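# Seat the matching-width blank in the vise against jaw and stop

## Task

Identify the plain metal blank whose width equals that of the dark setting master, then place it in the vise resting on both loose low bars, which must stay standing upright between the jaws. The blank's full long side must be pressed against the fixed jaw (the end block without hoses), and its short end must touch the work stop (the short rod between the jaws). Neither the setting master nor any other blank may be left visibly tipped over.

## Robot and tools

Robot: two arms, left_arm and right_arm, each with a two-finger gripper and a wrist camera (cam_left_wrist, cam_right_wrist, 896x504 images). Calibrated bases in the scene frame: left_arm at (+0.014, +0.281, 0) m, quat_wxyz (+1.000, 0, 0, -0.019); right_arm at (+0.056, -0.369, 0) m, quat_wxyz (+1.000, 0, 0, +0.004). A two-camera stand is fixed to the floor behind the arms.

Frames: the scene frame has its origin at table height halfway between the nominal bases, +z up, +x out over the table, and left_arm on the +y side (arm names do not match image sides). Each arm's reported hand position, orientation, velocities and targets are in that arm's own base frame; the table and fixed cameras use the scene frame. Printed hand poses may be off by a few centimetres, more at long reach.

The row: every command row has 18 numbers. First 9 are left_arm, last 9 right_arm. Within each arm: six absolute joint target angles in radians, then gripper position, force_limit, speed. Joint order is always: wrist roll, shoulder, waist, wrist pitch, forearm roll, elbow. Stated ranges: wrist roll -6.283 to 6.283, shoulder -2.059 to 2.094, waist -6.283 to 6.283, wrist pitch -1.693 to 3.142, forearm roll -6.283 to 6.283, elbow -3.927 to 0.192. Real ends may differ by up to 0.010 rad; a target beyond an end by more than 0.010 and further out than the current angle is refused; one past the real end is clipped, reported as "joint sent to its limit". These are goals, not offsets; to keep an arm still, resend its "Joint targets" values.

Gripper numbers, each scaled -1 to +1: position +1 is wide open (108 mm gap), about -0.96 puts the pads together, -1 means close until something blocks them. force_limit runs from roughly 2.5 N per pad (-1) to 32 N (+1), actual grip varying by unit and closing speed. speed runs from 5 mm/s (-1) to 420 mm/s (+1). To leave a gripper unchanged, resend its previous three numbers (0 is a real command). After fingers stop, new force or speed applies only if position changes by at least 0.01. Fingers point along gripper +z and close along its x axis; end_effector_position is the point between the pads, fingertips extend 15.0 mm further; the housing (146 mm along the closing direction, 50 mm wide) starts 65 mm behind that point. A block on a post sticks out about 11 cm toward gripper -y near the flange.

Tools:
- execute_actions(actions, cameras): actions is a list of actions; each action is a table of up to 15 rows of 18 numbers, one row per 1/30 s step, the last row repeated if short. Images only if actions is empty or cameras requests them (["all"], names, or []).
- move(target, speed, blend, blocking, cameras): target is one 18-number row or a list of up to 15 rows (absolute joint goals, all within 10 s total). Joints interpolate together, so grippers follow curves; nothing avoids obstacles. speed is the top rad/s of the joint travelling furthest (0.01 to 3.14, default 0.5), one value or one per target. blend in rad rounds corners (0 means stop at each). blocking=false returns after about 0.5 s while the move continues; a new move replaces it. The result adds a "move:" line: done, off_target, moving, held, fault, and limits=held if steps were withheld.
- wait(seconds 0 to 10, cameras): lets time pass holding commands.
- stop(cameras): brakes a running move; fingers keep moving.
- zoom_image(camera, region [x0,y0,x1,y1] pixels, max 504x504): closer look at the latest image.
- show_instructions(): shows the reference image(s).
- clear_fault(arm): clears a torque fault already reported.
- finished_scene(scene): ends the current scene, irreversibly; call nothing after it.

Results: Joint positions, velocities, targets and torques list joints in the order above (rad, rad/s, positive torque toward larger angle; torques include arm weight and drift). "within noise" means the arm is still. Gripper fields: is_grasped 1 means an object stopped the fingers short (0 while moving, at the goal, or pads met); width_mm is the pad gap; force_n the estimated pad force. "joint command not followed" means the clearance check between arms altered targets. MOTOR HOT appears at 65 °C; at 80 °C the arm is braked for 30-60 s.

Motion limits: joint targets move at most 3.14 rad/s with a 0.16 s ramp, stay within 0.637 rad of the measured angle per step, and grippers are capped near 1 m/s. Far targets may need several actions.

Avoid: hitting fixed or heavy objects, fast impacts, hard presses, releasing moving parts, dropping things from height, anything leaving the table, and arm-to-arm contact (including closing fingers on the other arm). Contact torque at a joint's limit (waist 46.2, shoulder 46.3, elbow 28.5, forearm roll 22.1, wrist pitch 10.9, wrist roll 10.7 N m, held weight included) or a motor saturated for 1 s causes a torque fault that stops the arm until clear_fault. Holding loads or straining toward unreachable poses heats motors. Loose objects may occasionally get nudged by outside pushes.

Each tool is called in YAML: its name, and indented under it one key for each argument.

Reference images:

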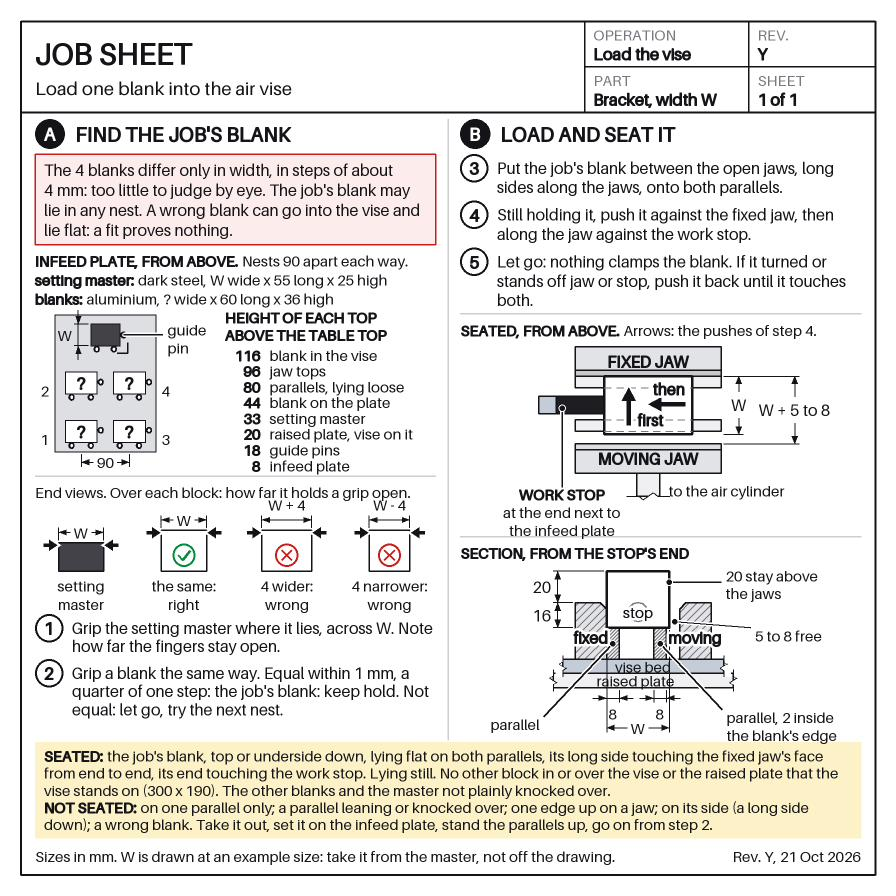

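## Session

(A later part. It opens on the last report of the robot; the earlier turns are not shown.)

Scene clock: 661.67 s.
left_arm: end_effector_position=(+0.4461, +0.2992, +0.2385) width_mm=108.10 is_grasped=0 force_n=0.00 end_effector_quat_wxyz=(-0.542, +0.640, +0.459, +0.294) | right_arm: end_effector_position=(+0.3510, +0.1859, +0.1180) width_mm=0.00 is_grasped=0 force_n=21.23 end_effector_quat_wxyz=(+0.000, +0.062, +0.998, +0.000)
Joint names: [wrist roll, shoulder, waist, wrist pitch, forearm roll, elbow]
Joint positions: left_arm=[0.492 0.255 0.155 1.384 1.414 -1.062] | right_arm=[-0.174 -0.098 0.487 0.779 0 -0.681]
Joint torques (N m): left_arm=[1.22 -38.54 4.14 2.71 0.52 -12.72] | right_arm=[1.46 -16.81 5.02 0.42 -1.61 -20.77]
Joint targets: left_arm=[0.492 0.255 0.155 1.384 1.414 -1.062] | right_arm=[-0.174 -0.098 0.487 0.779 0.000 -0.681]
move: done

+13, +14.

move:
  target: [0.492,0.255,0.155,1.384,1.414,-1.062,1,1,1,-0.1716,-0.0962,0.4892,0.7787,0,-0.6827,-1,-0.5,-0.2]
  speed: 0.02

move:
  target: [0.492,0.255,0.155,1.384,1.414,-1.062,1,1,1,-0.1694,-0.0943,0.4914,0.7788,0,-0.6847,-1,-0.5,-0.2]
  speed: 0.02
  cameras: ["cam_right_wrist"]

zoom_image:
  camera: "cam_right_wrist"
  region: [300, 200, 600, 504]

Scene clock: 673.50 s.
left_arm: end_effector_position=(+0.4461, +0.2992, +0.2385) width_mm=108.10 is_grasped=0 force_n=0.00 end_effector_quat_wxyz=(-0.542, +0.640, +0.459, +0.294) | right_arm: end_effector_position=(+0.3511, +0.1869, +0.1180) width_mm=0.00 is_grasped=0 force_n=21.23 end_effector_quat_wxyz=(+0.000, +0.062, +0.998, +0.000)
Joint names: [wrist roll, shoulder, waist, wrist pitch, forearm roll, elbow]
Joint positions: left_arm=[0.492 0.255 0.155 1.384 1.414 -1.062] | right_arm=[-0.172 -0.096 0.489 0.779 0 -0.683]
Joint torques (N m): left_arm=[1.3 -38.68 4.16 2.75 0.63 -12.77] | right_arm=[1.51 -16.83 5.01 0.47 -1.57 -20.75]
Joint targets: left_arm=[0.492 0.255 0.155 1.384 1.414 -1.062] | right_arm=[-0.172 -0.096 0.489 0.779 0.000 -0.683]
move: done

Scene clock: 674.20 s.
left_arm: end_effector_position=(+0.4461, +0.2992, +0.2385) width_mm=108.10 is_grasped=0 force_n=0.00 end_effector_quat_wxyz=(-0.542, +0.640, +0.459, +0.294) | right_arm: end_effector_position=(+0.3511, +0.1879, +0.1180) width_mm=0.00 is_grasped=0 force_n=21.12 end_effector_quat_wxyz=(+0.000, +0.062, +0.998, +0.000)
Joint names: [wrist roll, shoulder, waist, wrist pitch, forearm roll, elbow]
Joint positions: left_arm=[0.492 0.255 0.155 1.384 1.414 -1.062] | right_arm=[-0.169 -0.094 0.491 0.779 0 -0.685]
Joint torques (N m): left_arm=[1.25 -38.48 4.24 2.78 0.69 -12.84] | right_arm=[1.41 -17.64 7.24 -1.54 -1.36 -23.12]
Joint targets: left_arm=[0.492 0.255 0.155 1.384 1.414 -1.062] | right_arm=[-0.169 -0.094 0.491 0.779 0.000 -0.685]
move: done
Images, in order (width x height): cam_right_wrist 896x504.

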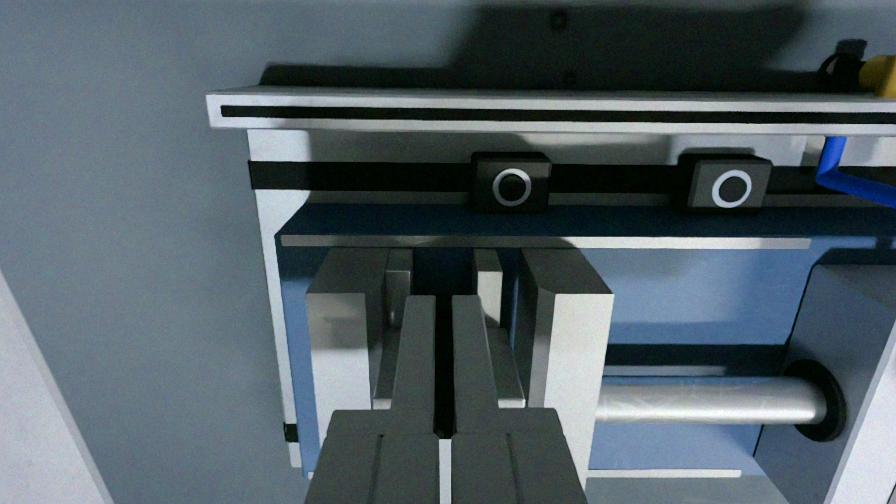

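Scaled by 1.658 from the camera's 896x504 image, which has a finer 1280x720 frame.

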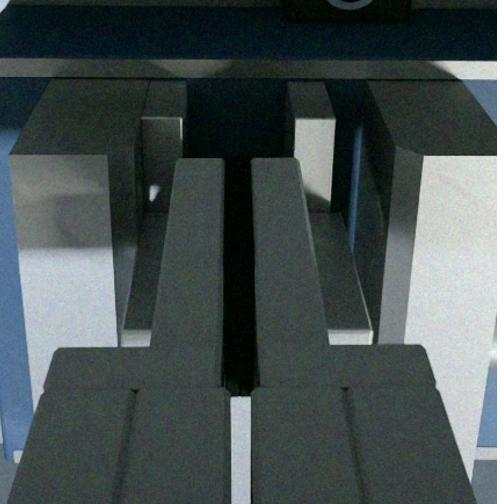

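move:
  target: [0.492,0.255,0.155,1.384,1.414,-1.062,1,1,1,-0.1679,-0.093,0.4929,0.7789,0,-0.6861,-1,-0.5,-0.2]
  speed: 0.01

move:
  target: [0.492,0.255,0.155,1.384,1.414,-1.062,1,1,1,-0.1666,-0.0919,0.4942,0.779,0,-0.6873,-1,-0.5,-0.2]
  speed: 0.01

Scene clock: 681.90 s.
left_arm: end_effector_position=(+0.4461, +0.2992, +0.2385) width_mm=108.10 is_grasped=0 force_n=0.00 end_effector_quat_wxyz=(-0.542, +0.640, +0.459, +0.294) | right_arm: end_effector_position=(+0.3513, +0.1886, +0.1180) width_mm=0.00 is_grasped=0 force_n=21.26 end_effector_quat_wxyz=(+0.000, +0.062, +0.998, +0.000)
Joint names: [wrist roll, shoulder, waist, wrist pitch, forearm roll, elbow]
Joint positions: left_arm=[0.492 0.255 0.155 1.384 1.414 -1.062] | right_arm=[-0.168 -0.093 0.493 0.779 0 -0.686]
Joint torques (N m): left_arm=[1.15 -38.62 4.22 2.65 0.61 -12.84] | right_arm=[1.33 -17.13 10.08 -6.82 -1.45 -24.19]
Joint targets: left_arm=[0.492 0.255 0.155 1.384 1.414 -1.062] | right_arm=[-0.168 -0.093 0.493 0.779 0.000 -0.686]
move: done

Scene clock: 682.60 s.
left_arm: end_effector_position=(+0.4461, +0.2992, +0.2385) width_mm=108.10 is_grasped=0 force_n=0.00 end_effector_quat_wxyz=(-0.542, +0.640, +0.459, +0.294) | right_arm: end_effector_position=(+0.3513, +0.1892, +0.1180) width_mm=0.00 is_grasped=0 force_n=21.13 end_effector_quat_wxyz=(+0.000, +0.062, +0.998, +0.000)
Joint names: [wrist roll, shoulder, waist, wrist pitch, forearm roll, elbow]
Joint positions: left_arm=[0.492 0.255 0.155 1.384 1.414 -1.062] | right_arm=[-0.167 -0.092 0.494 0.779 0 -0.687]
Joint torques (N m): left_arm=[1.17 -38.51 4.11 2.72 0.72 -12.82] | right_arm=[1.07 -16.85 18.19 -4.17 1.08 -27.36]
Joint targets: left_arm=[0.492 0.255 0.155 1.384 1.414 -1.062] | right_arm=[-0.167 -0.092 0.494 0.779 0.000 -0.687]
move: done

move:
  target:
    - [0.492,0.255,0.155,1.384,1.414,-1.062,1,1,1,-0.1822,-0.1055,0.4786,0.7781,0,-0.6727,-1,-0.5,-0.2]
    - [0.492,0.255,0.155,1.384,1.414,-1.062,1,1,1,-0.1992,-0.2425,0.4616,1.0055,0,-0.7631,-1,-0.5,-0.2]
    - [0.492,0.255,0.155,1.384,1.414,-1.062,1,1,1,-0.1992,-0.60,0.4616,1.363,0,-0.7631,1,-0.5,0]
  speed: [0.03,0.2,0.3]
  cameras: ["cam_right_wrist"]

zoom_image:
  camera: "cam_right_wrist"
  region: [340, 260, 620, 480]

Scene clock: 697.07 s.
left_arm: end_effector_position=(+0.4461, +0.2992, +0.2385) width_mm=108.10 is_grasped=0 force_n=0.00 end_effector_quat_wxyz=(-0.542, +0.640, +0.459, +0.294) | right_arm: end_effector_position=(+0.2782, +0.1384, +0.2892) width_mm=108.00 is_grasped=0 force_n=0.00 end_effector_quat_wxyz=(+0.000, +0.062, +0.998, +0.000)
Joint names: [wrist roll, shoulder, waist, wrist pitch, forearm roll, elbow]
Joint positions: left_arm=[0.492 0.255 0.155 1.384 1.414 -1.062] | right_arm=[-0.199 -0.6 0.462 1.363 0 -0.763]
Joint torques (N m): left_arm=[1.21 -38.7 4.02 2.68 0.67 -12.8] | right_arm=[-1.45 -18.46 -5.1 0.48 -2.47 -19.18]
Joint targets: left_arm=[0.492 0.255 0.155 1.384 1.414 -1.062] | right_arm=[-0.199 -0.600 0.462 1.363 0.000 -0.763]
move: done
Images, in order (width x height): cam_right_wrist 896x504.

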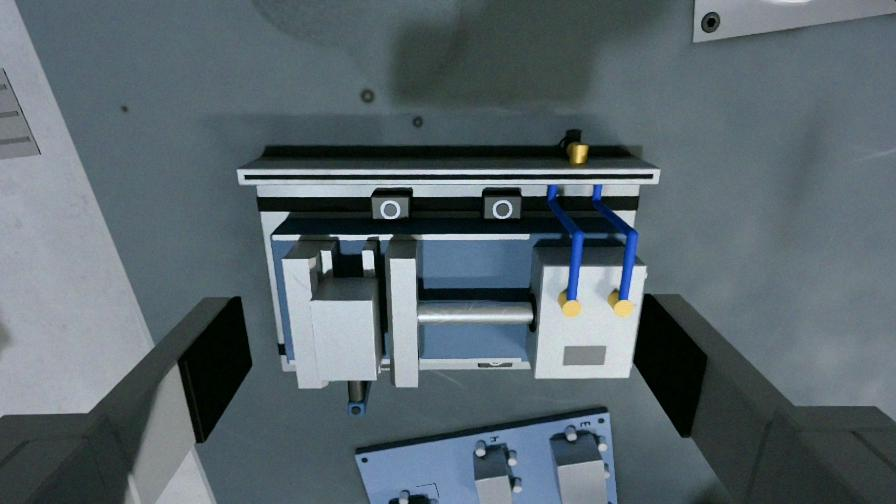

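Scaled by 1.800 from the camera's 896x504 image, which has a finer 1280x720 frame.

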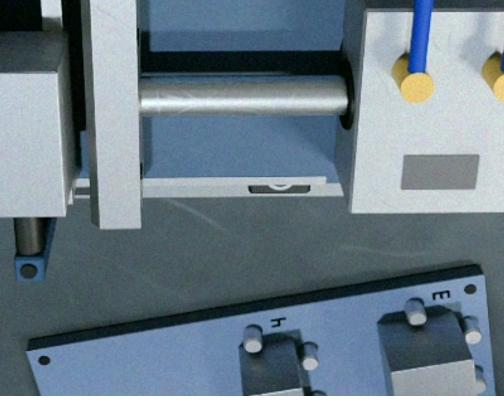

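zoom_image:
  camera: "cam_right_wrist"
  region: [270, 230, 430, 400]

Scaled by 2.965 from the camera's 896x504 image, which has a finer 1280x720 frame.

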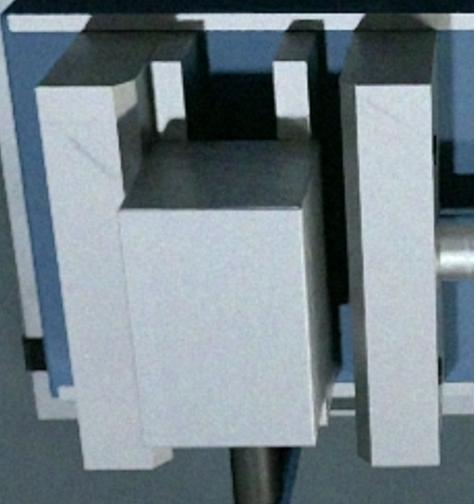

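finished_scene:
  scene: 2

The scene is finished: the task was done.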